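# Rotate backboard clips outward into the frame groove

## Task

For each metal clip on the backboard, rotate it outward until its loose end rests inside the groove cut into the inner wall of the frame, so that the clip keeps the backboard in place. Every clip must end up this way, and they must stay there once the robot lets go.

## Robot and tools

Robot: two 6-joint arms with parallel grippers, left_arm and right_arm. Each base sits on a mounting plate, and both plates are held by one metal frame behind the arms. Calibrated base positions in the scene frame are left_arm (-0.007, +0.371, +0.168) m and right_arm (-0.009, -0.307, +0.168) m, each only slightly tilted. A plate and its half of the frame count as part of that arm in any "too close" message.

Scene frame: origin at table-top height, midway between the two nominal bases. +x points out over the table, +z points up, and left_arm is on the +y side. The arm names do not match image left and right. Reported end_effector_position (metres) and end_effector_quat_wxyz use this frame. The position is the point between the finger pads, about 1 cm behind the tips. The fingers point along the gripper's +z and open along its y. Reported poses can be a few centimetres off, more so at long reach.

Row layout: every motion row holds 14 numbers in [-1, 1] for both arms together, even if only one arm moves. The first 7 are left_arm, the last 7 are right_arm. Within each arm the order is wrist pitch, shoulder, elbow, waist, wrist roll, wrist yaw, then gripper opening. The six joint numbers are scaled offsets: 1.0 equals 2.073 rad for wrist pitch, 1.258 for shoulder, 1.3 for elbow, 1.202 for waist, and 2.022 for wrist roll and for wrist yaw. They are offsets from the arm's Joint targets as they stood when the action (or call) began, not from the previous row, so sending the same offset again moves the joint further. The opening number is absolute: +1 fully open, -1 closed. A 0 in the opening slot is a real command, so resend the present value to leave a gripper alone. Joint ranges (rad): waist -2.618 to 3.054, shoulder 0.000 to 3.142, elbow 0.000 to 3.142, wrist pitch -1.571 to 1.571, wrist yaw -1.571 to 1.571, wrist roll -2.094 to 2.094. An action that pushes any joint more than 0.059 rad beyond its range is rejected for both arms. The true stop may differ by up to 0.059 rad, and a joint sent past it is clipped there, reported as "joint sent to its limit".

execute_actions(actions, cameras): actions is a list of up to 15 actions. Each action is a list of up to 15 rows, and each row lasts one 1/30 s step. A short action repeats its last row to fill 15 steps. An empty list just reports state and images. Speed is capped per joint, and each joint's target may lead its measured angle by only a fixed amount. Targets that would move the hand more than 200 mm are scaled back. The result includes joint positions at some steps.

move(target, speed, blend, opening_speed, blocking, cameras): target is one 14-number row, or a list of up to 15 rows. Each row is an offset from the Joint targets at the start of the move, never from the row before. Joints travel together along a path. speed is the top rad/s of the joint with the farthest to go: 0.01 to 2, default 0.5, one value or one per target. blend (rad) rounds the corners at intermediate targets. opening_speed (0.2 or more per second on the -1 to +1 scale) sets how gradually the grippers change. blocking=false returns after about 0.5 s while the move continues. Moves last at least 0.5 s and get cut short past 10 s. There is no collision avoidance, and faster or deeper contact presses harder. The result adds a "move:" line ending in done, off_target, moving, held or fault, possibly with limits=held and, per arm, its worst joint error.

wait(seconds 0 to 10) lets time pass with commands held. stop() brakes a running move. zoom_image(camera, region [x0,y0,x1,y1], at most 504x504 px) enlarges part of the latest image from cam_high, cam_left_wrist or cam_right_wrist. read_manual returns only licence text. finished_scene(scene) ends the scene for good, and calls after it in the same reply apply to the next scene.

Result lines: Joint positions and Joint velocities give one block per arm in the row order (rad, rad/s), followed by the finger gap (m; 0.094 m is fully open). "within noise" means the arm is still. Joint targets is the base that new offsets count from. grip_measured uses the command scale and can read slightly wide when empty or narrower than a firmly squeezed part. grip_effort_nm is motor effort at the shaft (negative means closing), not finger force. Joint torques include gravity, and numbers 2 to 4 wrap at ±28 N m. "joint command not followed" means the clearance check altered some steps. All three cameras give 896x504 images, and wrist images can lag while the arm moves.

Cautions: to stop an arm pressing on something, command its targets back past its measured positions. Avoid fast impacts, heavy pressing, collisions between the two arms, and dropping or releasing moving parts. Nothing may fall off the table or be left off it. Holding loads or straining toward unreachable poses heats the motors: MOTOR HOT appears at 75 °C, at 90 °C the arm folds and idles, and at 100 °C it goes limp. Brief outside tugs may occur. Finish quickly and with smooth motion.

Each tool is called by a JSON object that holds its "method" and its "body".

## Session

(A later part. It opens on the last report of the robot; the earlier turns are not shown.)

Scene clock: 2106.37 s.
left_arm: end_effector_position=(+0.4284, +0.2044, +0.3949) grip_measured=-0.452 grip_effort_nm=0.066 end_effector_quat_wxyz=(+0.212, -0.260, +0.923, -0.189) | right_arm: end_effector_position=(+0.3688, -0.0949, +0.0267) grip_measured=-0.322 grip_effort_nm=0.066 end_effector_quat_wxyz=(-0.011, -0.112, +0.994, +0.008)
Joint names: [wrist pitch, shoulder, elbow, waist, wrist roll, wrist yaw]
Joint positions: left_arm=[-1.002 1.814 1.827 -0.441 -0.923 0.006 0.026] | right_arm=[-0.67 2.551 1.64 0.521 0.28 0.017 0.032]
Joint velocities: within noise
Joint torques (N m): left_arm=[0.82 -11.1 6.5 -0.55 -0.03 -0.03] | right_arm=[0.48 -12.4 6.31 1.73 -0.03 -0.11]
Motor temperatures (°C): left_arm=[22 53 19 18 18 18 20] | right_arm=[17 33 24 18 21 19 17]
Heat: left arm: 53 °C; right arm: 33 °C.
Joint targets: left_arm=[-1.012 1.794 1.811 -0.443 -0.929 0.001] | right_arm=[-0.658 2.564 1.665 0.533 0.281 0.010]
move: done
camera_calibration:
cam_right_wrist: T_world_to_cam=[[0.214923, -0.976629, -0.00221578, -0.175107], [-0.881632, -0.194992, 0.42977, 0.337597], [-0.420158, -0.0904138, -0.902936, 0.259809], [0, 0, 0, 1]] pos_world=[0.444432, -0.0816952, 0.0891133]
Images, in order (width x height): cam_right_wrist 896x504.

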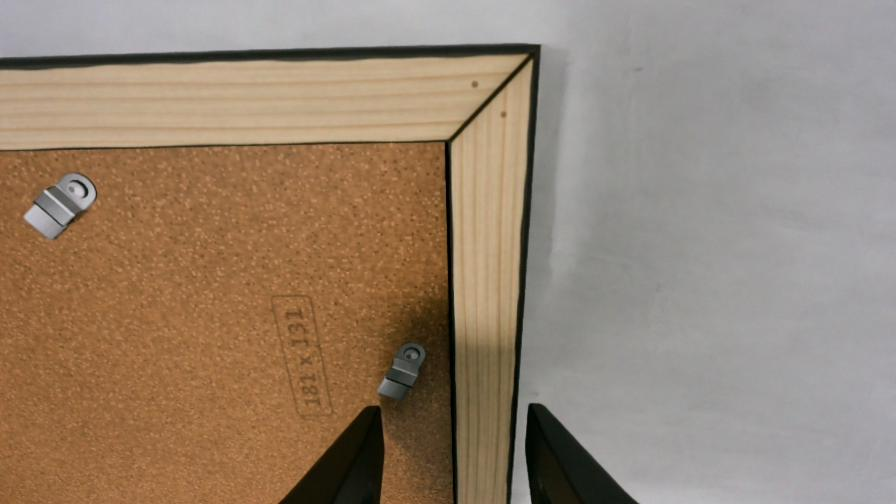

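{"method": "move", "body": {"target": [[0,0,0,0,0,0,-0.45, 0.0,0.0,0.0,0.0065,0.003,0,-0.25]], "speed": 0.4, "cameras": ["cam_right_wrist"]}}

Scene clock: 2115.80 s.
left_arm: end_effector_position=(+0.4284, +0.2044, +0.3949) grip_measured=-0.452 grip_effort_nm=0.071 end_effector_quat_wxyz=(+0.212, -0.260, +0.923, -0.189) | right_arm: end_effector_position=(+0.3666, -0.0905, +0.0269) grip_measured=-0.252 grip_effort_nm=0.066 end_effector_quat_wxyz=(-0.011, -0.117, +0.993, +0.008)
Joint names: [wrist pitch, shoulder, elbow, waist, wrist roll, wrist yaw]
Joint positions: left_arm=[-1.002 1.814 1.827 -0.441 -0.923 0.006 0.026] | right_arm=[-0.669 2.551 1.64 0.532 0.281 0.017 0.035]
Joint velocities: within noise
Joint torques (N m): left_arm=[0.86 -11.02 6.38 -0.62 -0.02 0.01] | right_arm=[0.46 -12.37 6.28 1.4 0.02 -0.11]
Motor temperatures (°C): left_arm=[22 51 19 18 18 18 19] | right_arm=[17 35 24 18 21 19 17]
Heat: left arm: 51 °C; right arm: 35 °C.
Joint targets: left_arm=[-1.012 1.794 1.811 -0.443 -0.929 0.001] | right_arm=[-0.659 2.564 1.665 0.541 0.287 0.010]
move: done
camera_calibration:
cam_right_wrist: T_world_to_cam=[[0.224563, -0.974456, -0.00257285, -0.17362], [-0.8801, -0.203951, 0.428752, 0.335061], [-0.418324, -0.0940174, -0.903419, 0.25846], [0, 0, 0, 1]] pos_world=[0.441996, -0.0765489, 0.0893933]
Images, in order (width x height): cam_right_wrist 896x504.

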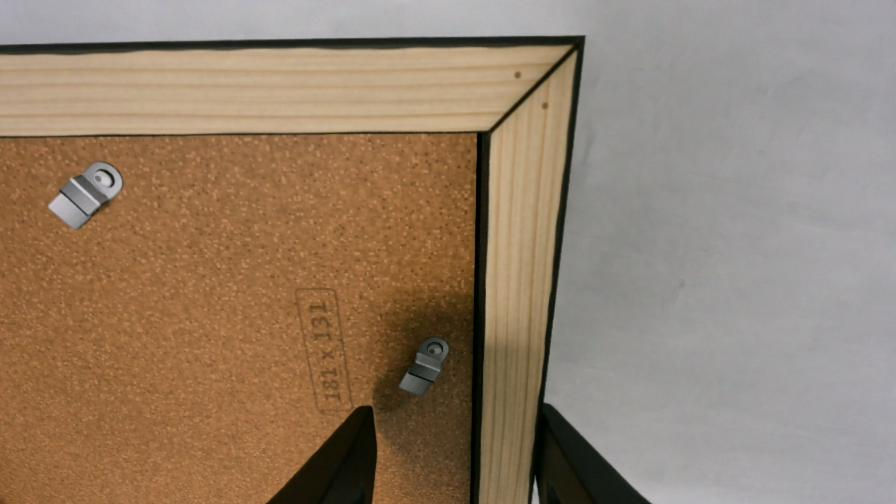

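{"method": "move", "body": {"target": [[0,0,0,0,0,0,-0.45, 0.0,0.0,0.0,-0.0162,0.0,0,-0.25],[0,0,0,0,0,0,-0.45, 0.012,0.022,0.0,-0.0162,0.0,0,-0.25]], "speed": 0.2, "cameras": ["cam_right_wrist"]}}

{"method": "zoom_image", "body": {"camera": "cam_right_wrist", "region": [350, 300, 550, 464]}}

Scene clock: 2129.63 s.
left_arm: end_effector_position=(+0.4284, +0.2044, +0.3949) grip_measured=-0.452 grip_effort_nm=0.066 end_effector_quat_wxyz=(+0.212, -0.260, +0.923, -0.189) | right_arm: end_effector_position=(+0.3704, -0.0907, +0.0214) grip_measured=-0.252 grip_effort_nm=0.061 end_effector_quat_wxyz=(-0.006, -0.114, +0.993, +0.010)
Joint names: [wrist pitch, shoulder, elbow, waist, wrist roll, wrist yaw]
Joint positions: left_arm=[-1.002 1.814 1.827 -0.441 -0.923 0.006 0.026] | right_arm=[-0.649 2.566 1.645 0.527 0.282 0.016 0.035]
Joint velocities: within noise
Joint torques (N m): left_arm=[0.84 -11.03 6.41 -0.53 -0.04 0] | right_arm=[0.52 -11.34 5.97 0.09 0.03 -0.09]
Motor temperatures (°C): left_arm=[23 50 19 18 18 18 19] | right_arm=[17 36 24 18 21 19 17]
Heat: left arm: 50 °C; right arm: 36 °C.
Joint targets: left_arm=[-1.012 1.794 1.811 -0.443 -0.929 0.001] | right_arm=[-0.634 2.592 1.665 0.521 0.287 0.010]
move: done
camera_calibration:
cam_right_wrist: T_world_to_cam=[[0.218608, -0.975795, -0.00589951, -0.172529], [-0.885133, -0.200835, 0.419768, 0.343067], [-0.410792, -0.0865427, -0.907612, 0.253041], [0, 0, 0, 1]] pos_world=[0.445324, -0.0775544, 0.0846362]
Images, in order (width x height): cam_right_wrist 896x504.

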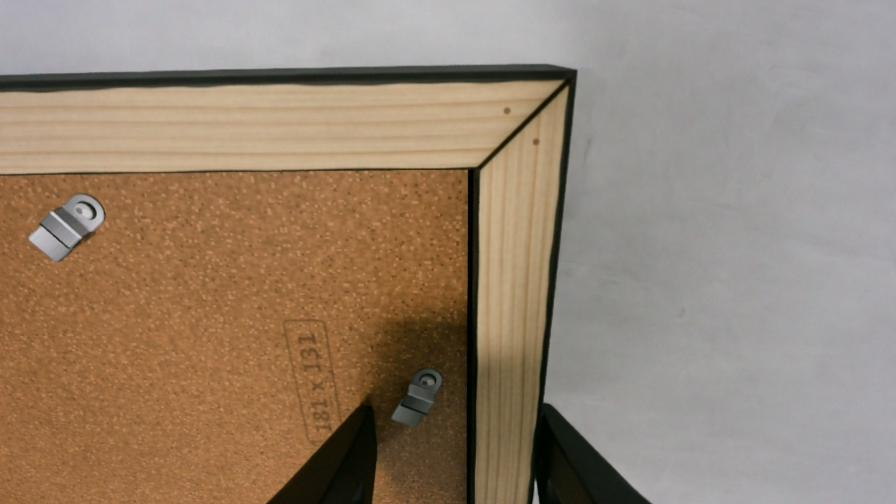

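Scaled by 2.520.

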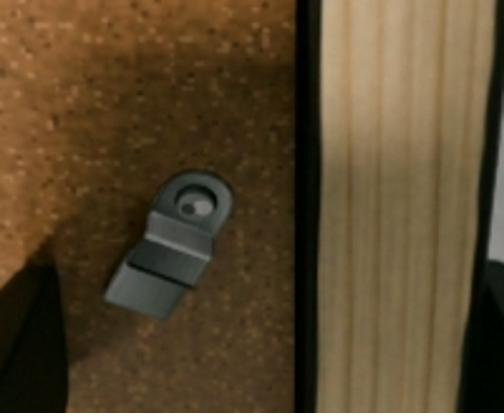

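{"method": "move", "body": {"target": [[0,0,0,0,0,0,-0.45, 0.0,0.004,0.0,0.0,0.0,0,-0.25],[0,0,0,0,0,0,-0.45, 0.0,0.004,0.0,0.0,0.0,0,-0.57]], "speed": 0.2, "opening_speed": 0.3, "cameras": ["cam_right_wrist"]}}

{"method": "zoom_image", "body": {"camera": "cam_right_wrist", "region": [350, 300, 550, 464]}}

Scene clock: 2135.80 s.
left_arm: end_effector_position=(+0.4284, +0.2044, +0.3949) grip_measured=-0.452 grip_effort_nm=0.071 end_effector_quat_wxyz=(+0.212, -0.260, +0.923, -0.189) | right_arm: end_effector_position=(+0.3711, -0.0938, +0.0214) grip_measured=-0.567 grip_effort_nm=-0.222 end_effector_quat_wxyz=(-0.007, -0.111, +0.994, +0.008)
Joint names: [wrist pitch, shoulder, elbow, waist, wrist roll, wrist yaw]
Joint positions: left_arm=[-1.002 1.814 1.827 -0.441 -0.923 0.006 0.026] | right_arm=[-0.653 2.567 1.646 0.521 0.282 0.018 0.02]
Joint velocities: within noise
Joint torques (N m): left_arm=[0.83 -11.07 6.32 -0.53 -0.04 -0.01] | right_arm=[0.55 -10.89 5.87 0.61 0.01 -0.11]
Motor temperatures (°C): left_arm=[23 49 19 18 18 18 19] | right_arm=[17 35 24 18 21 19 17]
Heat: left arm: 49 °C; right arm: 35 °C.
Joint targets: left_arm=[-1.012 1.794 1.811 -0.443 -0.929 0.001] | right_arm=[-0.633 2.597 1.665 0.521 0.287 0.010]
move: done
camera_calibration:
cam_right_wrist: T_world_to_cam=[[0.212815, -0.977089, -0.00241654, -0.173775], [-0.885141, -0.193835, 0.423029, 0.343692], [-0.413806, -0.0878882, -0.906113, 0.253988], [0, 0, 0, 1]] pos_world=[0.446299, -0.080852, 0.0843302]
Images, in order (width x height): cam_right_wrist 896x504.

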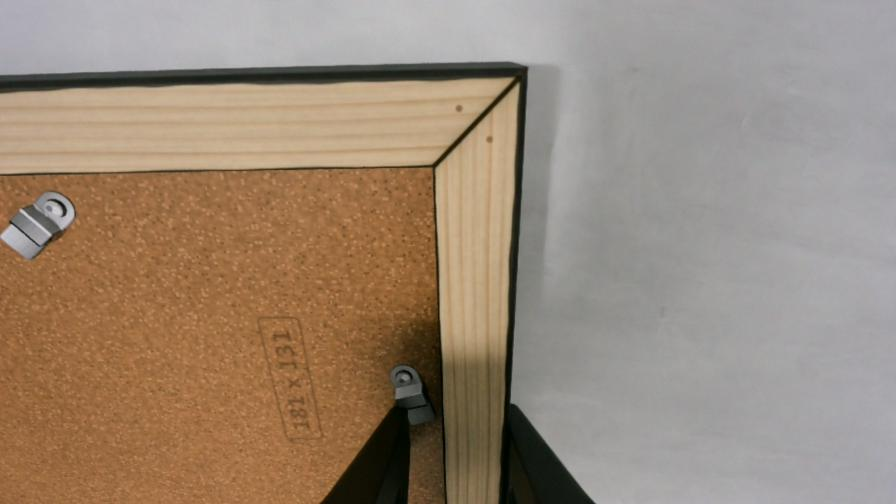

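Scaled by 2.520.

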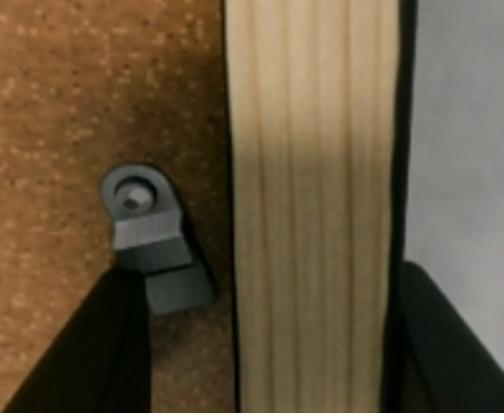

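{"method": "move", "body": {"target": [[0,0,0,0,0,0,-0.45, 0.0,0.0,0.0,0.0,0.0,0,-0.67]], "speed": 0.2, "opening_speed": 0.3, "cameras": ["cam_right_wrist"]}}

{"method": "zoom_image", "body": {"camera": "cam_right_wrist", "region": [350, 300, 550, 464]}}

Scene clock: 2140.27 s.
left_arm: end_effector_position=(+0.4284, +0.2044, +0.3949) grip_measured=-0.452 grip_effort_nm=0.071 end_effector_quat_wxyz=(+0.212, -0.260, +0.923, -0.189) | right_arm: end_effector_position=(+0.3715, -0.0946, +0.0214) grip_measured=-0.667 grip_effort_nm=-0.217 end_effector_quat_wxyz=(-0.006, -0.111, +0.994, +0.006)
Joint names: [wrist pitch, shoulder, elbow, waist, wrist roll, wrist yaw]
Joint positions: left_arm=[-1.002 1.814 1.827 -0.441 -0.923 0.006 0.026] | right_arm=[-0.653 2.567 1.646 0.521 0.282 0.024 0.016]
Joint velocities: within noise
Joint torques (N m): left_arm=[0.82 -11.1 6.31 -0.43 -0.05 -0.01] | right_arm=[0.57 -10.89 5.89 0.59 0.01 -0.17]
Motor temperatures (°C): left_arm=[23 49 19 18 18 18 19] | right_arm=[17 35 24 18 21 19 17]
Heat: left arm: 49 °C; right arm: 35 °C.
Joint targets: left_arm=[-1.012 1.794 1.811 -0.443 -0.928 0.001] | right_arm=[-0.633 2.597 1.665 0.521 0.287 0.010]
move: done
camera_calibration:
cam_right_wrist: T_world_to_cam=[[0.212852, -0.977081, 0.00270117, -0.17481], [-0.886223, -0.191894, 0.421646, 0.34456], [-0.411463, -0.0921421, -0.906757, 0.25283], [0, 0, 0, 1]] pos_world=[0.446596, -0.0813878, 0.0844453]
Images, in order (width x height): cam_right_wrist 896x504.

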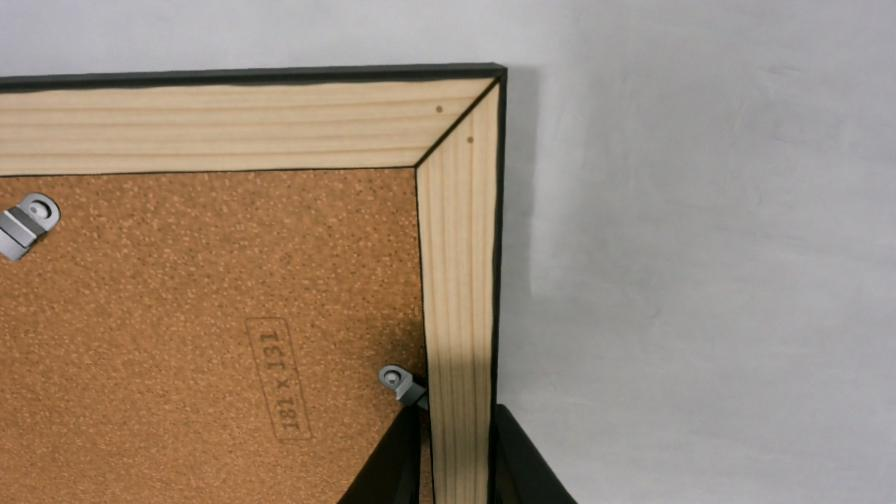

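Scaled by 2.520.

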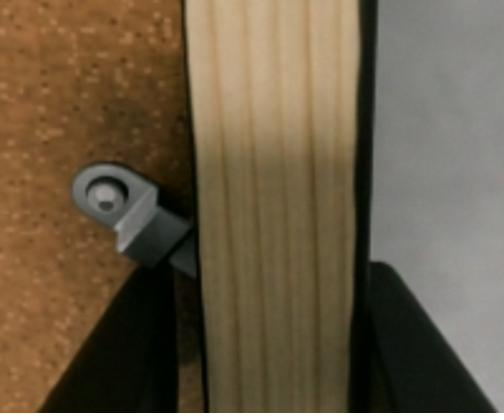

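{"method": "move", "body": {"target": [[0,0,0,0,0,0,-0.45, 0.0,0.0,0.0,0.0,0.0,0,-0.55],[0,0,0,0,0,0,-0.45, 0.0,-0.045,0.0,0.0,0.0,0,-0.55],[0,0,0,0,0,0,-0.45, 0.009,-0.045,0.0,0.0,0.0,0,-0.55]], "speed": 0.2, "cameras": ["cam_right_wrist"]}}

{"method": "zoom_image", "body": {"camera": "cam_right_wrist", "region": [350, 300, 550, 464]}}

Scene clock: 2149.97 s.
left_arm: end_effector_position=(+0.4284, +0.2044, +0.3949) grip_measured=-0.452 grip_effort_nm=0.076 end_effector_quat_wxyz=(+0.212, -0.260, +0.923, -0.189) | right_arm: end_effector_position=(+0.3718, -0.0944, +0.0214) grip_measured=-0.552 grip_effort_nm=0.071 end_effector_quat_wxyz=(-0.006, -0.111, +0.994, +0.006)
Joint names: [wrist pitch, shoulder, elbow, waist, wrist roll, wrist yaw]
Joint positions: left_arm=[-1.002 1.814 1.827 -0.441 -0.923 0.006 0.026] | right_arm=[-0.652 2.567 1.646 0.521 0.282 0.023 0.021]
Joint velocities: within noise
Joint torques (N m): left_arm=[0.83 -11.11 6.49 -0.47 -0.05 -0.03] | right_arm=[0.74 -16.12 5.85 0.64 0.02 -0.17]
Motor temperatures (°C): left_arm=[23 49 19 18 18 18 19] | right_arm=[17 34 24 18 21 19 17]
Heat: left arm: 49 °C; right arm: 34 °C.
Joint targets: left_arm=[-1.012 1.794 1.811 -0.443 -0.928 0.001] | right_arm=[-0.615 2.540 1.665 0.521 0.287 0.010]
move: off_target (right_arm); right_arm: the wrist pitch is farthest, 0.038 rad from its target
camera_calibration:
cam_right_wrist: T_world_to_cam=[[0.212788, -0.977097, 0.00190021, -0.174596], [-0.88672, -0.192289, 0.42042, 0.345046], [-0.410425, -0.0911452, -0.907328, 0.252694], [0, 0, 0, 1]] pos_world=[0.446823, -0.0812173, 0.0845441]
Images, in order (width x height): cam_right_wrist 896x504.

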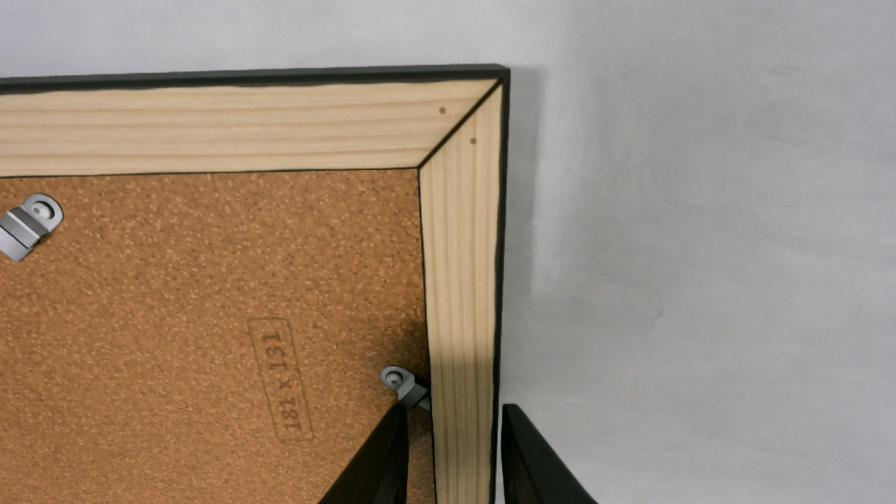

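Scaled by 2.520.

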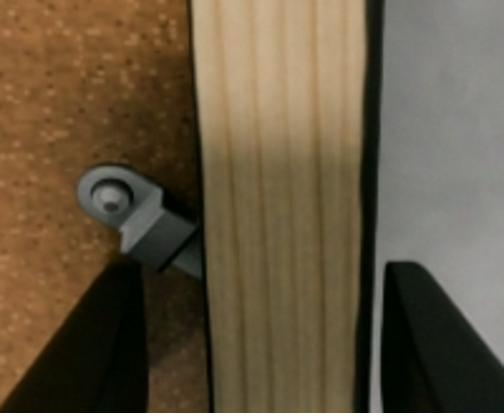

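{"method": "move", "body": {"target": [[0,0,0,0,0,0,-0.45, 0.0,0.0,0.0,0.0,0.0,0,-0.46],[0,0,0,0,0,0,-0.45, 0.002,0.0,0.0,0.0,0.0,0,-0.46]], "speed": 0.2, "cameras": ["cam_right_wrist"]}}

{"method": "zoom_image", "body": {"camera": "cam_right_wrist", "region": [350, 300, 550, 464]}}

Scene clock: 2157.10 s.
left_arm: end_effector_position=(+0.4284, +0.2044, +0.3949) grip_measured=-0.452 grip_effort_nm=0.066 end_effector_quat_wxyz=(+0.212, -0.260, +0.923, -0.189) | right_arm: end_effector_position=(+0.3742, -0.0923, +0.0214) grip_measured=-0.462 grip_effort_nm=0.071 end_effector_quat_wxyz=(-0.001, -0.111, +0.994, +0.011)
Joint names: [wrist pitch, shoulder, elbow, waist, wrist roll, wrist yaw]
Joint positions: left_arm=[-1.002 1.814 1.827 -0.441 -0.923 0.006 0.026] | right_arm=[-0.64 2.567 1.646 0.521 0.282 0.02 0.025]
Joint velocities: within noise
Joint torques (N m): left_arm=[0.84 -11.04 6.43 -0.54 -0.02 -0.05] | right_arm=[0.68 -16.16 5.9 0.62 0.01 -0.14]
Motor temperatures (°C): left_arm=[23 49 19 18 18 18 19] | right_arm=[17 36 24 18 21 19 17]
Heat: left arm: 49 °C; right arm: 36 °C.
Joint targets: left_arm=[-1.012 1.794 1.811 -0.443 -0.928 0.001] | right_arm=[-0.611 2.540 1.665 0.521 0.287 0.010]
move: done
camera_calibration:
cam_right_wrist: T_world_to_cam=[[0.21233, -0.977184, -0.00524187, -0.172763], [-0.890487, -0.195696, 0.410775, 0.348804], [-0.402429, -0.0825522, -0.911722, 0.251743], [0, 0, 0, 1]] pos_world=[0.448596, -0.0797794, 0.0853342]
Images, in order (width x height): cam_right_wrist 896x504.

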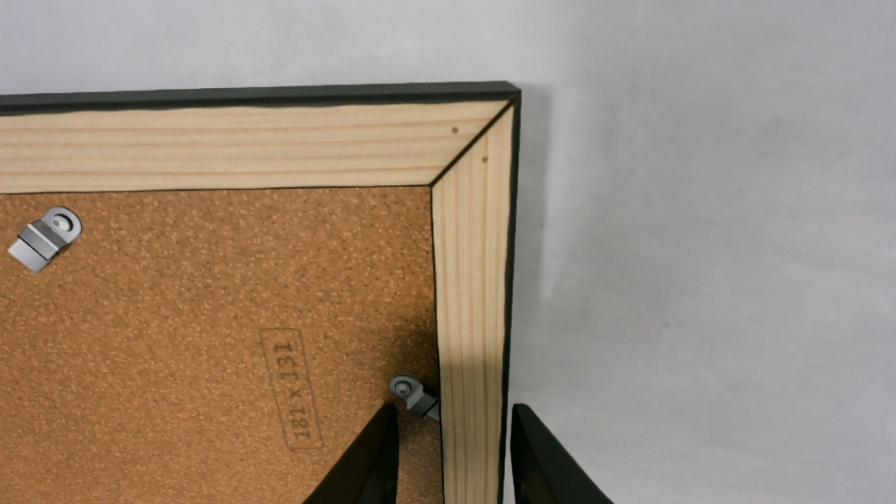

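Scaled by 2.520.

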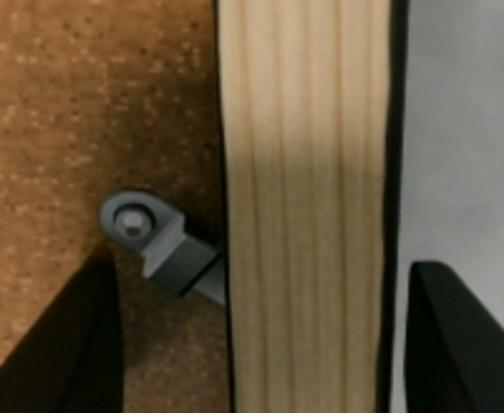

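{"method": "move", "body": {"target": [[0,0,0,0,0,0,-0.45, 0.0,0.045,0.0,0.0,0.0,0,-0.46],[0,0,0,0,0,0,-0.45, 0.002,0.045,0.0,0.0,0.0,0,-0.70]], "speed": 0.2, "opening_speed": 0.3, "cameras": ["cam_right_wrist"]}}

{"method": "zoom_image", "body": {"camera": "cam_right_wrist", "region": [350, 300, 550, 464]}}

Scene clock: 2165.73 s.
left_arm: end_effector_position=(+0.4284, +0.2044, +0.3949) grip_measured=-0.452 grip_effort_nm=0.071 end_effector_quat_wxyz=(+0.212, -0.260, +0.923, -0.189) | right_arm: end_effector_position=(+0.3756, -0.0912, +0.0214) grip_measured=-0.697 grip_effort_nm=-0.198 end_effector_quat_wxyz=(+0.002, -0.111, +0.994, +0.013)
Joint names: [wrist pitch, shoulder, elbow, waist, wrist roll, wrist yaw]
Joint positions: left_arm=[-1.002 1.814 1.827 -0.441 -0.923 0.006 0.026] | right_arm=[-0.632 2.567 1.646 0.521 0.282 0.018 0.014]
Joint velocities: within noise
Joint torques (N m): left_arm=[0.83 -11.12 6.39 -0.49 -0.05 -0.03] | right_arm=[0.65 -10.96 5.85 0.62 0.01 -0.12]
Motor temperatures (°C): left_arm=[23 49 19 18 18 18 19] | right_arm=[17 37 23 18 21 19 17]
Heat: left arm: 49 °C; right arm: 37 °C.
Joint targets: left_arm=[-1.012 1.794 1.811 -0.443 -0.928 0.001] | right_arm=[-0.607 2.597 1.665 0.521 0.287 0.010]
move: done
camera_calibration:
cam_right_wrist: T_world_to_cam=[[0.212103, -0.977208, -0.00877644, -0.171828], [-0.892826, -0.197424, 0.404827, 0.351148], [-0.397333, -0.0780293, -0.914351, 0.250992], [0, 0, 0, 1]] pos_world=[0.449687, -0.0790023, 0.0858326]
Images, in order (width x height): cam_right_wrist 896x504.

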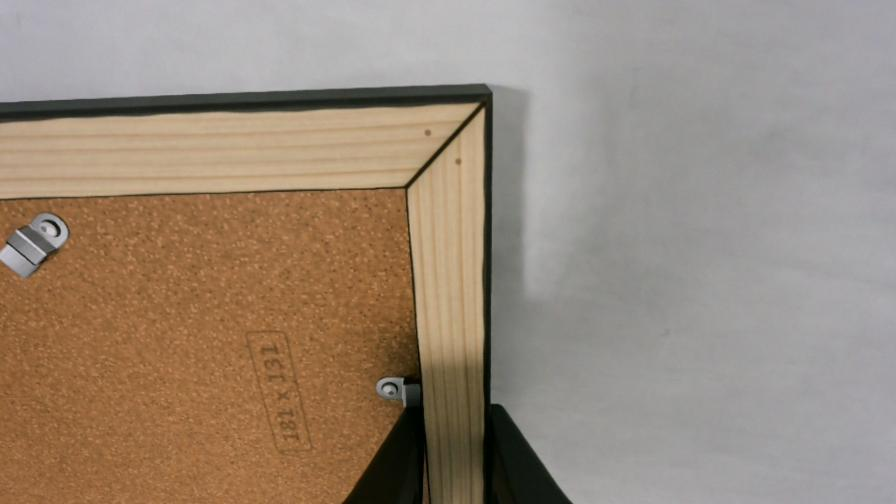

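Scaled by 2.520.

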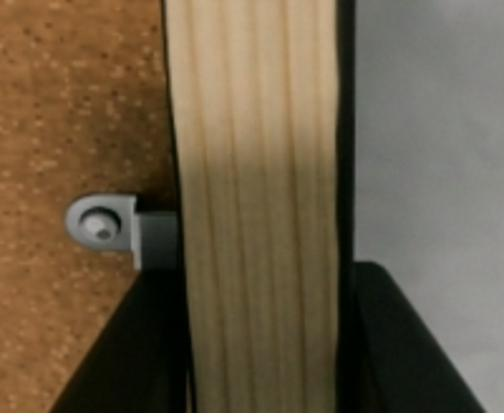

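{"method": "move", "body": {"target": [[0,0,0,0,0,0,-0.45, 0.0,0,0.0,0.0,0.0,0,-0.45],[0,0,0,0.1,0,0,-0.45, 0.0,-0.1065,0.0,0.0,0.0,0,-0.32],[0,0,0,0.25,0,0,-0.45, -0.2547,0.2393,0.61,0.1077,0.836,0,-0.32]], "speed": [0.3,0.5,1.0], "cameras": ["cam_right_wrist"]}}

Scene clock: 2195.10 s.
left_arm: end_effector_position=(+0.4603, +0.3371, +0.3897) grip_measured=-0.452 grip_effort_nm=0.071 end_effector_quat_wxyz=(+0.234, -0.393, +0.876, -0.152) | right_arm: end_effector_position=(+0.4115, +0.0014, +0.0543) grip_measured=-0.322 grip_effort_nm=0.061 end_effector_quat_wxyz=(-0.012, +0.622, +0.783, +0.005)
Joint names: [wrist pitch, shoulder, elbow, waist, wrist roll, wrist yaw]
Joint positions: left_arm=[-1.002 1.814 1.827 -0.146 -0.924 0.005 0.026] | right_arm=[-1.118 2.879 2.428 0.645 1.969 0.014 0.032]
Joint velocities: within noise
Joint torques (N m): left_arm=[0.86 -11.17 6.41 0.1 -0.07 0] | right_arm=[0.19 -14.35 7.68 1.32 0.06 -0.08]
Motor temperatures (°C): left_arm=[24 49 19 18 18 18 18] | right_arm=[17 35 24 18 21 19 17]
Heat: left arm: 49 °C; right arm: 35 °C.
Joint targets: left_arm=[-1.012 1.794 1.811 -0.143 -0.929 0.001] | right_arm=[-1.135 2.898 2.458 0.651 1.977 0.010]
move: done
camera_calibration:
cam_right_wrist: T_world_to_cam=[[-0.975305, -0.219562, 0.0239452, 0.397152], [-0.187789, 0.881432, 0.433374, 0.0949476], [-0.116259, 0.418175, -0.900896, 0.185438], [0, 0, 0, 1]] pos_world=[0.426734, -0.0740358, 0.116403]
Images, in order (width x height): cam_right_wrist 896x504.

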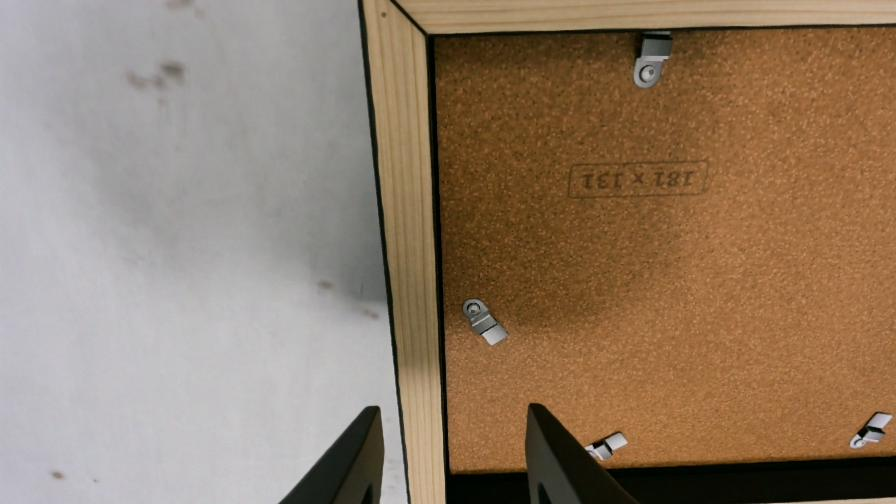

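{"method": "move", "body": {"target": [[0,0,0,0,0,0,-0.45, 0.0381,0.0207,-0.0477,0.008,0.005,0,-0.21]], "speed": 0.2, "cameras": ["cam_right_wrist"]}}

Scene clock: 2213.53 s.
left_arm: end_effector_position=(+0.4603, +0.3371, +0.3897) grip_measured=-0.452 grip_effort_nm=0.071 end_effector_quat_wxyz=(+0.234, -0.393, +0.876, -0.152) | right_arm: end_effector_position=(+0.4097, +0.0058, +0.0347) grip_measured=-0.212 grip_effort_nm=0.066 end_effector_quat_wxyz=(-0.011, +0.623, +0.782, +0.009)
Joint names: [wrist pitch, shoulder, elbow, waist, wrist roll, wrist yaw]
Joint positions: left_arm=[-1.002 1.814 1.827 -0.146 -0.924 0.005 0.026] | right_arm=[-1.059 2.909 2.407 0.652 1.98 0.014 0.037]
Joint velocities: within noise
Joint torques (N m): left_arm=[0.82 -11.18 6.61 -0.02 -0.01 0] | right_arm=[0.42 -14.72 4.64 1.58 0.03 -0.08]
Motor temperatures (°C): left_arm=[24 49 19 18 18 18 18] | right_arm=[17 34 24 18 21 19 17]
Heat: left arm: 49 °C; right arm: 34 °C.
Joint targets: left_arm=[-1.012 1.794 1.811 -0.143 -0.929 0.001] | right_arm=[-1.056 2.924 2.396 0.660 1.987 0.010]
move: done
camera_calibration:
cam_right_wrist: T_world_to_cam=[[-0.976261, -0.215984, 0.0162737, 0.397416], [-0.187402, 0.87996, 0.436522, 0.0990262], [-0.108602, 0.423109, -0.899547, 0.162555], [0, 0, 0, 1]] pos_world=[0.424194, -0.0700821, 0.0965313]
Images, in order (width x height): cam_right_wrist 896x504.

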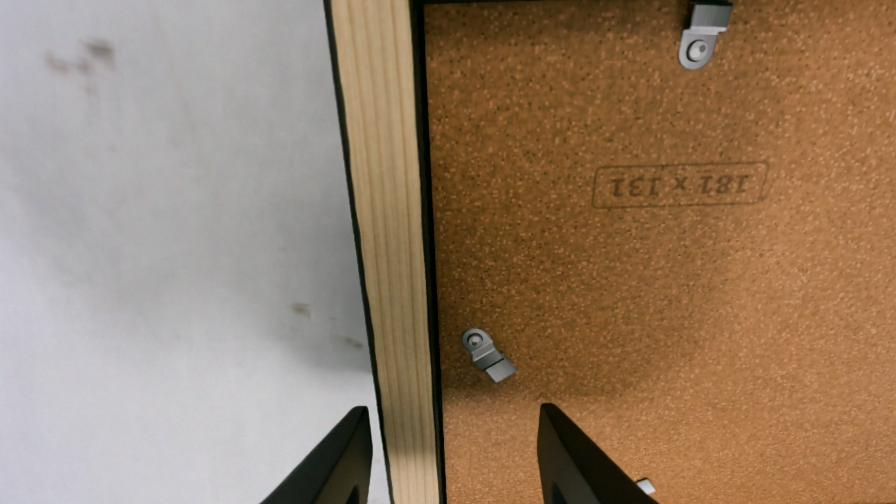

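{"method": "move", "body": {"target": [[0,0,0,0,0,0,-0.45, 0.0085,0.0302,0,0,0,0,-0.21]], "speed": 0.1, "cameras": ["cam_right_wrist"]}}

{"method": "zoom_image", "body": {"camera": "cam_right_wrist", "region": [350, 300, 570, 464]}}

Scene clock: 2226.87 s.
left_arm: end_effector_position=(+0.4603, +0.3371, +0.3897) grip_measured=-0.452 grip_effort_nm=0.071 end_effector_quat_wxyz=(+0.234, -0.393, +0.876, -0.152) | right_arm: end_effector_position=(+0.4082, +0.0054, +0.0236) grip_measured=-0.212 grip_effort_nm=0.061 end_effector_quat_wxyz=(-0.012, +0.623, +0.782, +0.006)
Joint names: [wrist pitch, shoulder, elbow, waist, wrist roll, wrist yaw]
Joint positions: left_arm=[-1.002 1.814 1.827 -0.146 -0.924 0.005 0.026] | right_arm=[-1.042 2.931 2.407 0.652 1.98 0.014 0.037]
Joint velocities: within noise
Joint torques (N m): left_arm=[0.83 -11.19 6.43 -0.01 0 0.03] | right_arm=[0.42 -13.29 4.6 1.5 0.03 -0.09]
Motor temperatures (°C): left_arm=[24 49 19 18 18 18 18] | right_arm=[17 35 23 18 21 19 17]
Heat: left arm: 49 °C; right arm: 35 °C.
Joint targets: left_arm=[-1.012 1.794 1.811 -0.143 -0.929 0.001] | right_arm=[-1.038 2.962 2.396 0.660 1.987 0.010]
move: done
camera_calibration:
cam_right_wrist: T_world_to_cam=[[-0.976216, -0.215768, 0.0211222, 0.395916], [-0.185306, 0.881008, 0.435301, 0.103085], [-0.112533, 0.421034, -0.900037, 0.154225], [0, 0, 0, 1]] pos_world=[0.422957, -0.0703263, 0.0855726]
Images, in order (width x height): cam_right_wrist 896x504.

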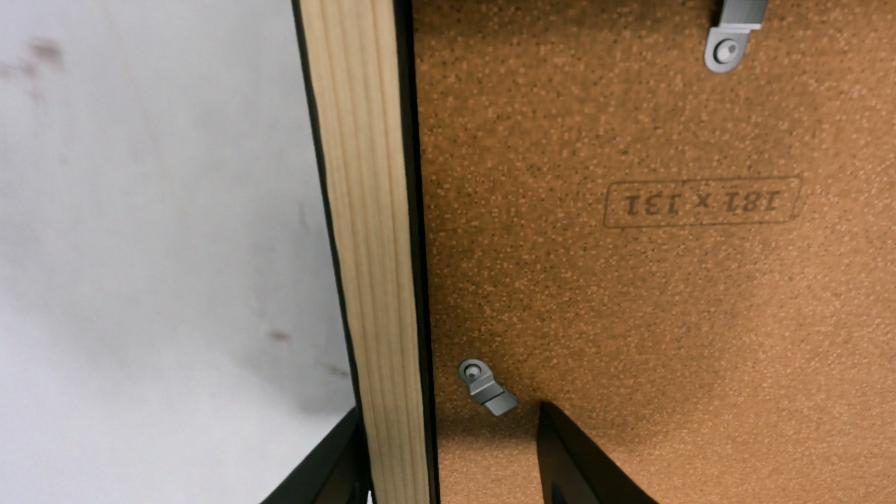

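Scaled by 2.291.

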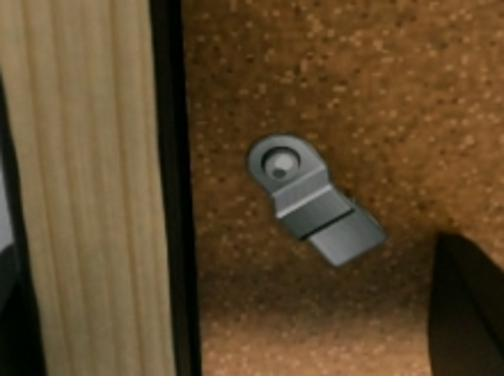

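{"method": "move", "body": {"target": [[0,0,0,0,0,0,-0.45, 0,0,0,0,0,0,-0.575]], "speed": 0.1, "opening_speed": 0.3, "cameras": ["cam_right_wrist"]}}

{"method": "zoom_image", "body": {"camera": "cam_right_wrist", "region": [350, 300, 570, 464]}}

Scene clock: 2236.60 s.
left_arm: end_effector_position=(+0.4603, +0.3371, +0.3897) grip_measured=-0.452 grip_effort_nm=0.076 end_effector_quat_wxyz=(+0.234, -0.393, +0.876, -0.152) | right_arm: end_effector_position=(+0.4133, +0.0101, +0.0238) grip_measured=-0.572 grip_effort_nm=-0.188 end_effector_quat_wxyz=(-0.011, +0.625, +0.780, +0.020)
Joint names: [wrist pitch, shoulder, elbow, waist, wrist roll, wrist yaw]
Joint positions: left_arm=[-1.002 1.814 1.827 -0.146 -0.924 0.005 0.026] | right_arm=[-1.014 2.931 2.407 0.652 1.985 0.009 0.02]
Joint velocities: within noise
Joint torques (N m): left_arm=[0.81 -11.21 6.45 0.08 -0.03 0] | right_arm=[0.19 -13.34 4.67 1.54 -0.01 -0.02]
Motor temperatures (°C): left_arm=[24 49 19 18 18 18 18] | right_arm=[17 35 23 18 21 19 17]
Heat: left arm: 49 °C; right arm: 35 °C.
Joint targets: left_arm=[-1.012 1.794 1.811 -0.143 -0.929 0.001] | right_arm=[-1.038 2.962 2.396 0.660 1.987 0.010]
move: done
camera_calibration:
cam_right_wrist: T_world_to_cam=[[-0.977593, -0.210491, -0.00226018, 0.402982], [-0.189037, 0.873125, 0.449353, 0.101056], [-0.0926116, 0.439712, -0.893351, 0.144354], [0, 0, 0, 1]] pos_world=[0.426424, -0.0668842, 0.0844597]
Images, in order (width x height): cam_right_wrist 896x504.

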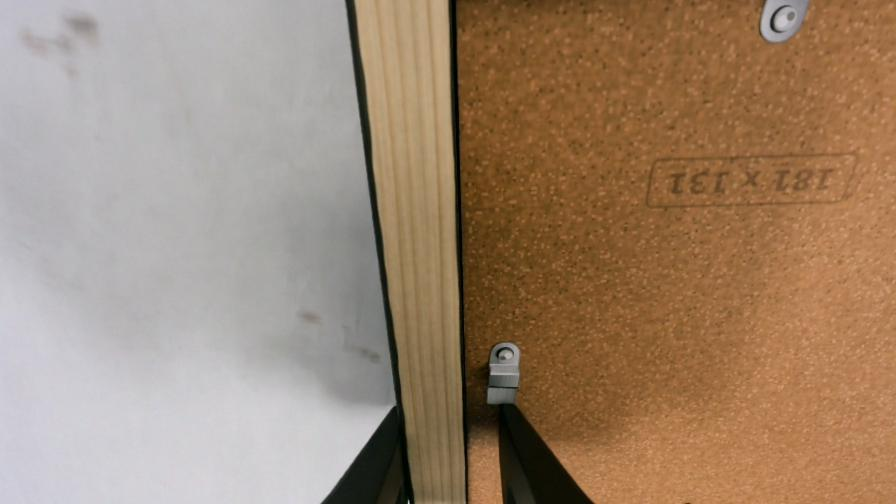

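Scaled by 2.291.

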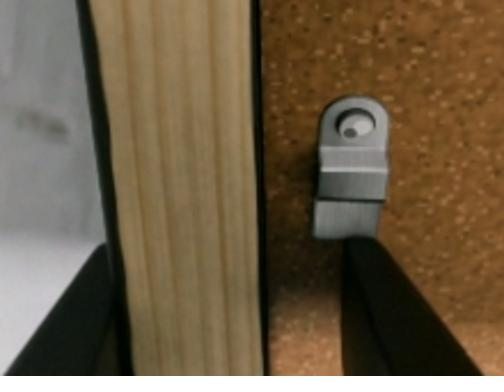

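{"method": "move", "body": {"target": [[0,0,0,0,0,0,-0.45, 0,0,0,0,0,0,-0.52],[0,0,0,0,0,0,-0.45, 0,-0.01,0,-0.0191,-0.006,0,-0.52]], "speed": 0.2, "cameras": ["cam_right_wrist"]}}

{"method": "zoom_image", "body": {"camera": "cam_right_wrist", "region": [350, 300, 570, 464]}}

Scene clock: 2244.13 s.
left_arm: end_effector_position=(+0.4603, +0.3371, +0.3897) grip_measured=-0.452 grip_effort_nm=0.071 end_effector_quat_wxyz=(+0.234, -0.393, +0.876, -0.152) | right_arm: end_effector_position=(+0.4136, +0.0099, +0.0237) grip_measured=-0.522 grip_effort_nm=0.071 end_effector_quat_wxyz=(-0.013, +0.625, +0.780, +0.021)
Joint names: [wrist pitch, shoulder, elbow, waist, wrist roll, wrist yaw]
Joint positions: left_arm=[-1.002 1.814 1.827 -0.146 -0.924 0.005 0.026] | right_arm=[-1.014 2.931 2.407 0.649 1.983 0.003 0.022]
Joint velocities: within noise
Joint torques (N m): left_arm=[0.84 -11.15 6.46 0.05 -0.04 0] | right_arm=[0.18 -14.46 4.64 -0.39 -0.13 0.02]
Motor temperatures (°C): left_arm=[24 49 19 18 18 18 18] | right_arm=[17 35 23 18 21 19 17]
Heat: left arm: 49 °C; right arm: 35 °C.
Joint targets: left_arm=[-1.012 1.794 1.811 -0.143 -0.929 0.001] | right_arm=[-1.038 2.949 2.396 0.637 1.975 0.010]
move: done
camera_calibration:
cam_right_wrist: T_world_to_cam=[[-0.977797, -0.209555, -0.0000866315, 0.403224], [-0.18671, 0.87101, 0.454401, 0.10023], [-0.0951466, 0.444328, -0.890797, 0.145396], [0, 0, 0, 1]] pos_world=[0.426819, -0.0674073, 0.0840083]
Images, in order (width x height): cam_right_wrist 896x504.

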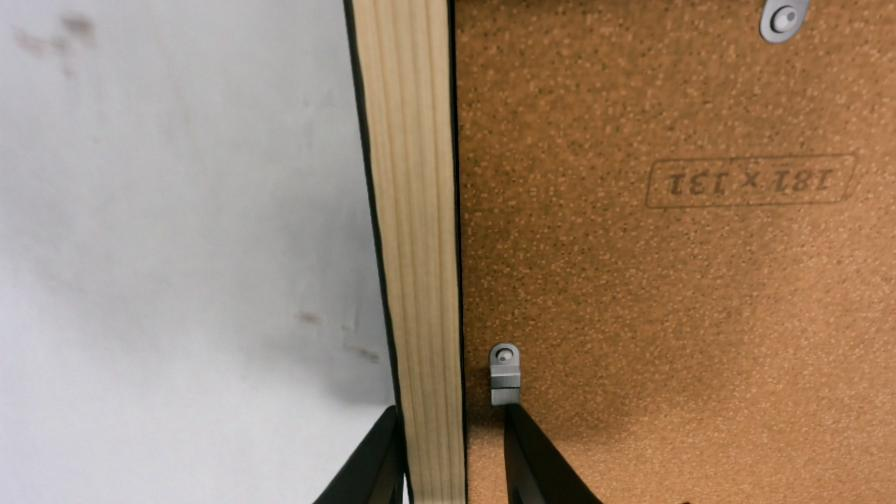

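Scaled by 2.291.

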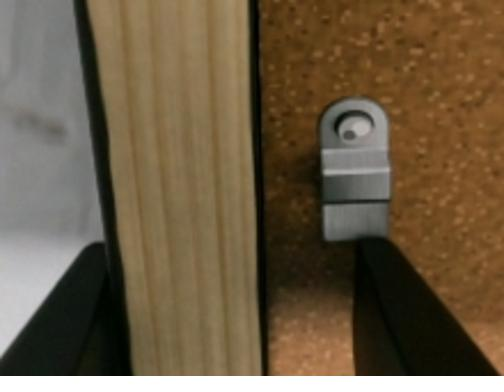

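{"method": "move", "body": {"target": [[0,0,0,0,0,0,-0.45, 0,0,0,0.01,0,0,-0.40],[0,0,0,0,0,0,-0.45, -0.008,-0.025,0,0.01,0,0,-0.40],[0,0,0,0,0,0,-0.45, -0.01,-0.015,0,0.0,0.0,0,-0.40]], "speed": 0.2, "cameras": ["cam_right_wrist"]}}

{"method": "zoom_image", "body": {"camera": "cam_right_wrist", "region": [350, 300, 570, 464]}}

Scene clock: 2251.10 s.
left_arm: end_effector_position=(+0.4603, +0.3371, +0.3897) grip_measured=-0.452 grip_effort_nm=0.076 end_effector_quat_wxyz=(+0.234, -0.393, +0.876, -0.152) | right_arm: end_effector_position=(+0.4117, +0.0074, +0.0236) grip_measured=-0.402 grip_effort_nm=0.071 end_effector_quat_wxyz=(-0.015, +0.626, +0.780, +0.015)
Joint names: [wrist pitch, shoulder, elbow, waist, wrist roll, wrist yaw]
Joint positions: left_arm=[-1.002 1.814 1.827 -0.146 -0.924 0.005 0.026] | right_arm=[-1.026 2.931 2.407 0.647 1.983 0.002 0.028]
Joint velocities: within noise
Joint torques (N m): left_arm=[0.81 -11.28 6.39 -0.02 -0.05 0] | right_arm=[0.09 -16.14 4.67 -0.2 -0.11 0.03]
Motor temperatures (°C): left_arm=[24 49 19 18 18 18 18] | right_arm=[17 35 23 18 21 19 17]
Heat: left arm: 49 °C; right arm: 35 °C.
Joint targets: left_arm=[-1.012 1.794 1.811 -0.143 -0.929 0.001] | right_arm=[-1.059 2.930 2.396 0.638 1.975 0.010]
move: done
camera_calibration:
cam_right_wrist: T_world_to_cam=[[-0.977876, -0.208885, 0.0112385, 0.400595], [-0.181579, 0.874266, 0.450208, 0.100109], [-0.103867, 0.438207, -0.892853, 0.149922], [0, 0, 0, 1]] pos_world=[0.425482, -0.0695399, 0.0842862]
Images, in order (width x height): cam_right_wrist 896x504.

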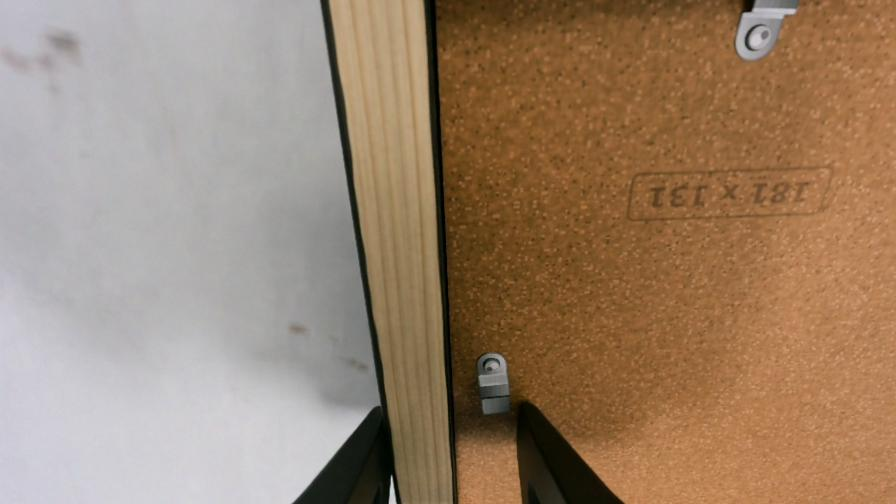

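Scaled by 2.291.

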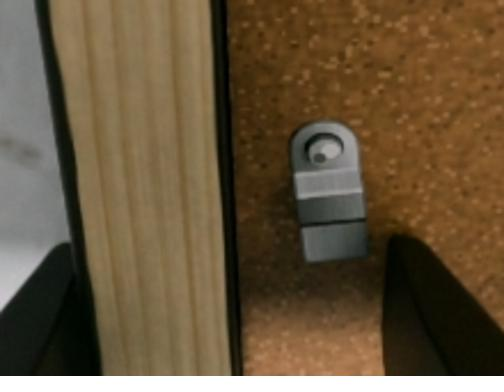

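{"method": "move", "body": {"target": [[0,0,0,0,0,0,-0.45, 0,-0.02,0,-0.009,-0.004,0,-0.40],[0,0,0,0,0,0,-0.45, 0,0.025,0,-0.009,-0.004,0,-0.40]], "speed": 0.2, "cameras": ["cam_right_wrist"]}}

{"method": "zoom_image", "body": {"camera": "cam_right_wrist", "region": [350, 300, 570, 464]}}

Scene clock: 2260.20 s.
left_arm: end_effector_position=(+0.4603, +0.3371, +0.3897) grip_measured=-0.452 grip_effort_nm=0.071 end_effector_quat_wxyz=(+0.234, -0.393, +0.876, -0.152) | right_arm: end_effector_position=(+0.4122, +0.0031, +0.0234) grip_measured=-0.402 grip_effort_nm=0.061 end_effector_quat_wxyz=(-0.019, +0.627, +0.779, +0.012)
Joint names: [wrist pitch, shoulder, elbow, waist, wrist roll, wrist yaw]
Joint positions: left_arm=[-1.002 1.814 1.827 -0.146 -0.924 0.005 0.026] | right_arm=[-1.035 2.931 2.407 0.638 1.976 -0.003 0.028]
Joint velocities: within noise
Joint torques (N m): left_arm=[0.81 -11.18 6.41 -0.01 -0.02 -0.02] | right_arm=[0.14 -13.27 4.63 -0.35 -0.12 0.09]
Motor temperatures (°C): left_arm=[24 49 19 18 18 18 18] | right_arm=[17 36 23 18 21 19 17]
Heat: left arm: 49 °C; right arm: 36 °C.
Joint targets: left_arm=[-1.012 1.794 1.811 -0.143 -0.929 0.001] | right_arm=[-1.059 2.962 2.396 0.627 1.967 0.010]
move: done
camera_calibration:
cam_right_wrist: T_world_to_cam=[[-0.978096, -0.207067, 0.0212521, 0.400072], [-0.175382, 0.874784, 0.451656, 0.101437], [-0.112114, 0.438036, -0.891939, 0.155063], [0, 0, 0, 1]] pos_world=[0.426483, -0.073817, 0.0839901]
Images, in order (width x height): cam_right_wrist 896x504.

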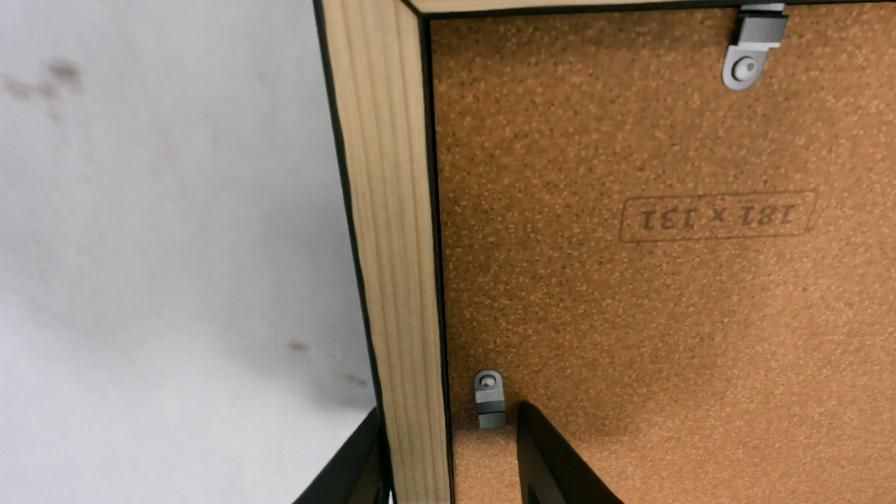

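Scaled by 2.291.

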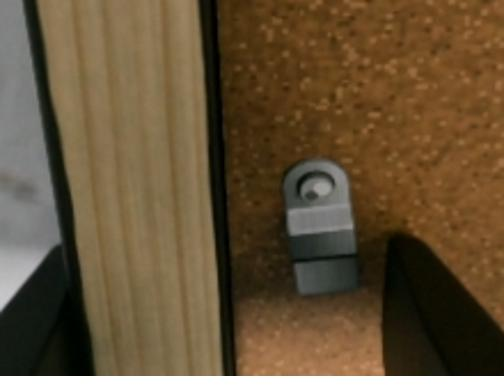

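{"method": "move", "body": {"target": [[0,0,0,0,0,0,-0.45, 0,0,0,0,0,0,-0.69]], "speed": 0.1, "opening_speed": 0.3, "cameras": ["cam_right_wrist"]}}

{"method": "zoom_image", "body": {"camera": "cam_right_wrist", "region": [350, 300, 570, 464]}}

Scene clock: 2266.37 s.
left_arm: end_effector_position=(+0.4603, +0.3371, +0.3897) grip_measured=-0.452 grip_effort_nm=0.081 end_effector_quat_wxyz=(+0.234, -0.393, +0.876, -0.152) | right_arm: end_effector_position=(+0.4148, +0.0019, +0.0234) grip_measured=-0.687 grip_effort_nm=-0.217 end_effector_quat_wxyz=(-0.018, +0.627, +0.778, +0.015)
Joint names: [wrist pitch, shoulder, elbow, waist, wrist roll, wrist yaw]
Joint positions: left_arm=[-1.002 1.814 1.827 -0.146 -0.924 0.005 0.026] | right_arm=[-1.029 2.931 2.407 0.633 1.973 -0.004 0.015]
Joint velocities: within noise
Joint torques (N m): left_arm=[0.83 -11.28 6.53 0.06 -0.02 0.01] | right_arm=[0.11 -13.3 4.64 0.12 -0.09 0.09]
Motor temperatures (°C): left_arm=[24 49 19 18 18 18 18] | right_arm=[17 36 23 18 21 19 17]
Heat: left arm: 49 °C; right arm: 36 °C.
Joint targets: left_arm=[-1.012 1.794 1.811 -0.143 -0.929 0.001] | right_arm=[-1.059 2.962 2.396 0.627 1.967 0.010]
move: done
camera_calibration:
cam_right_wrist: T_world_to_cam=[[-0.978617, -0.20505, 0.0162062, 0.402723], [-0.175517, 0.87355, 0.453988, 0.103014], [-0.107247, 0.441436, -0.890861, 0.153776], [0, 0, 0, 1]] pos_world=[0.428685, -0.075292, 0.0836992]
Images, in order (width x height): cam_right_wrist 896x504.

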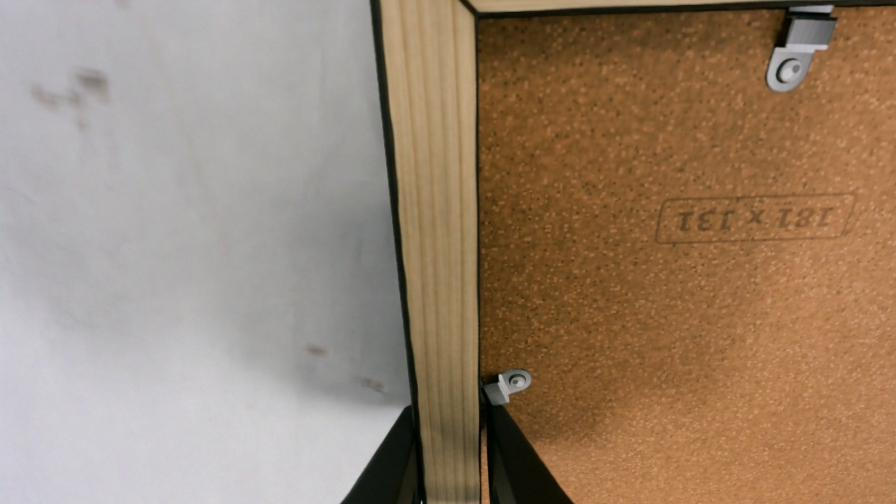

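Scaled by 2.291.

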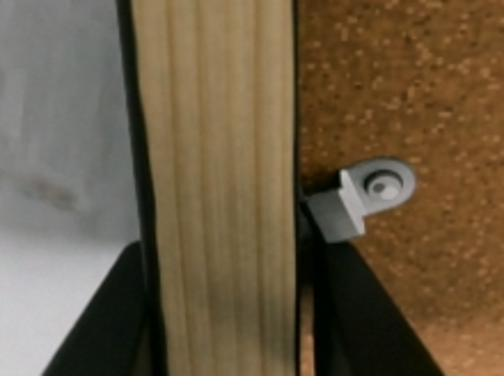

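{"method": "move", "body": {"target": [0,0,0,0,0,0,-0.45,0,-0.02,0,-0.006,0,0,-0.42], "speed": 0.2, "opening_speed": 0.5, "cameras": ["cam_right_wrist"]}}

Scene clock: 2291.03 s.
left_arm: end_effector_position=(+0.4603, +0.3371, +0.3897) grip_measured=-0.452 grip_effort_nm=0.076 end_effector_quat_wxyz=(+0.234, -0.393, +0.876, -0.152) | right_arm: end_effector_position=(+0.4162, -0.0002, +0.0233) grip_measured=-0.422 grip_effort_nm=0.076 end_effector_quat_wxyz=(-0.018, +0.629, +0.777, +0.015)
Joint names: [wrist pitch, shoulder, elbow, waist, wrist roll, wrist yaw]
Joint positions: left_arm=[-1.002 1.814 1.827 -0.146 -0.924 0.005 0.026] | right_arm=[-1.029 2.931 2.407 0.629 1.973 -0.003 0.027]
Joint velocities: within noise
Joint torques (N m): left_arm=[0.81 -11.14 6.45 0.09 -0.02 -0.02] | right_arm=[0.1 -15.57 4.6 -0.1 -0.09 0.1]
Motor temperatures (°C): left_arm=[25 49 19 18 18 18 18] | right_arm=[17 35 23 18 21 19 17]
Heat: left arm: 49 °C; right arm: 35 °C.
Joint targets: left_arm=[-1.012 1.794 1.811 -0.143 -0.929 0.001] | right_arm=[-1.059 2.936 2.396 0.619 1.967 0.010]
move: done
camera_calibration:
cam_right_wrist: T_world_to_cam=[[-0.979539, -0.200569, 0.0165725, 0.403999], [-0.171416, 0.87463, 0.453474, 0.103408], [-0.105448, 0.441355, -0.891115, 0.154001], [0, 0, 0, 1]] pos_world=[0.429697, -0.0773832, 0.0836443]
Images, in order (width x height): cam_right_wrist 896x504.

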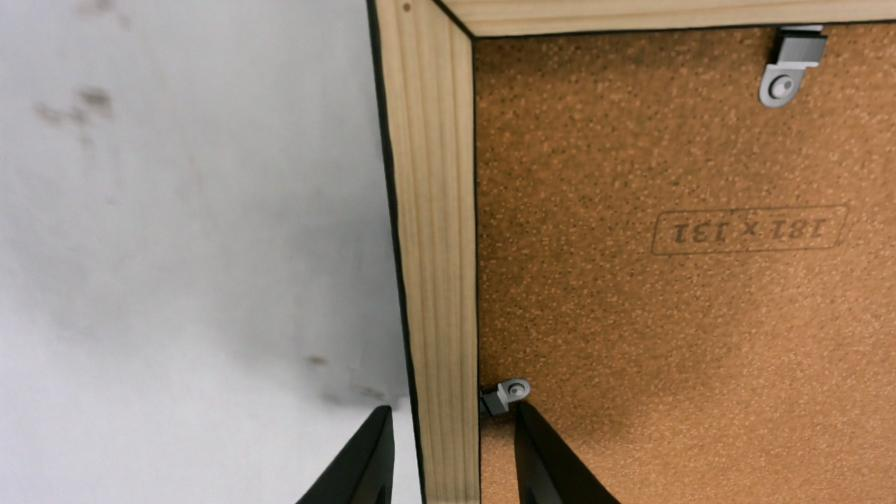

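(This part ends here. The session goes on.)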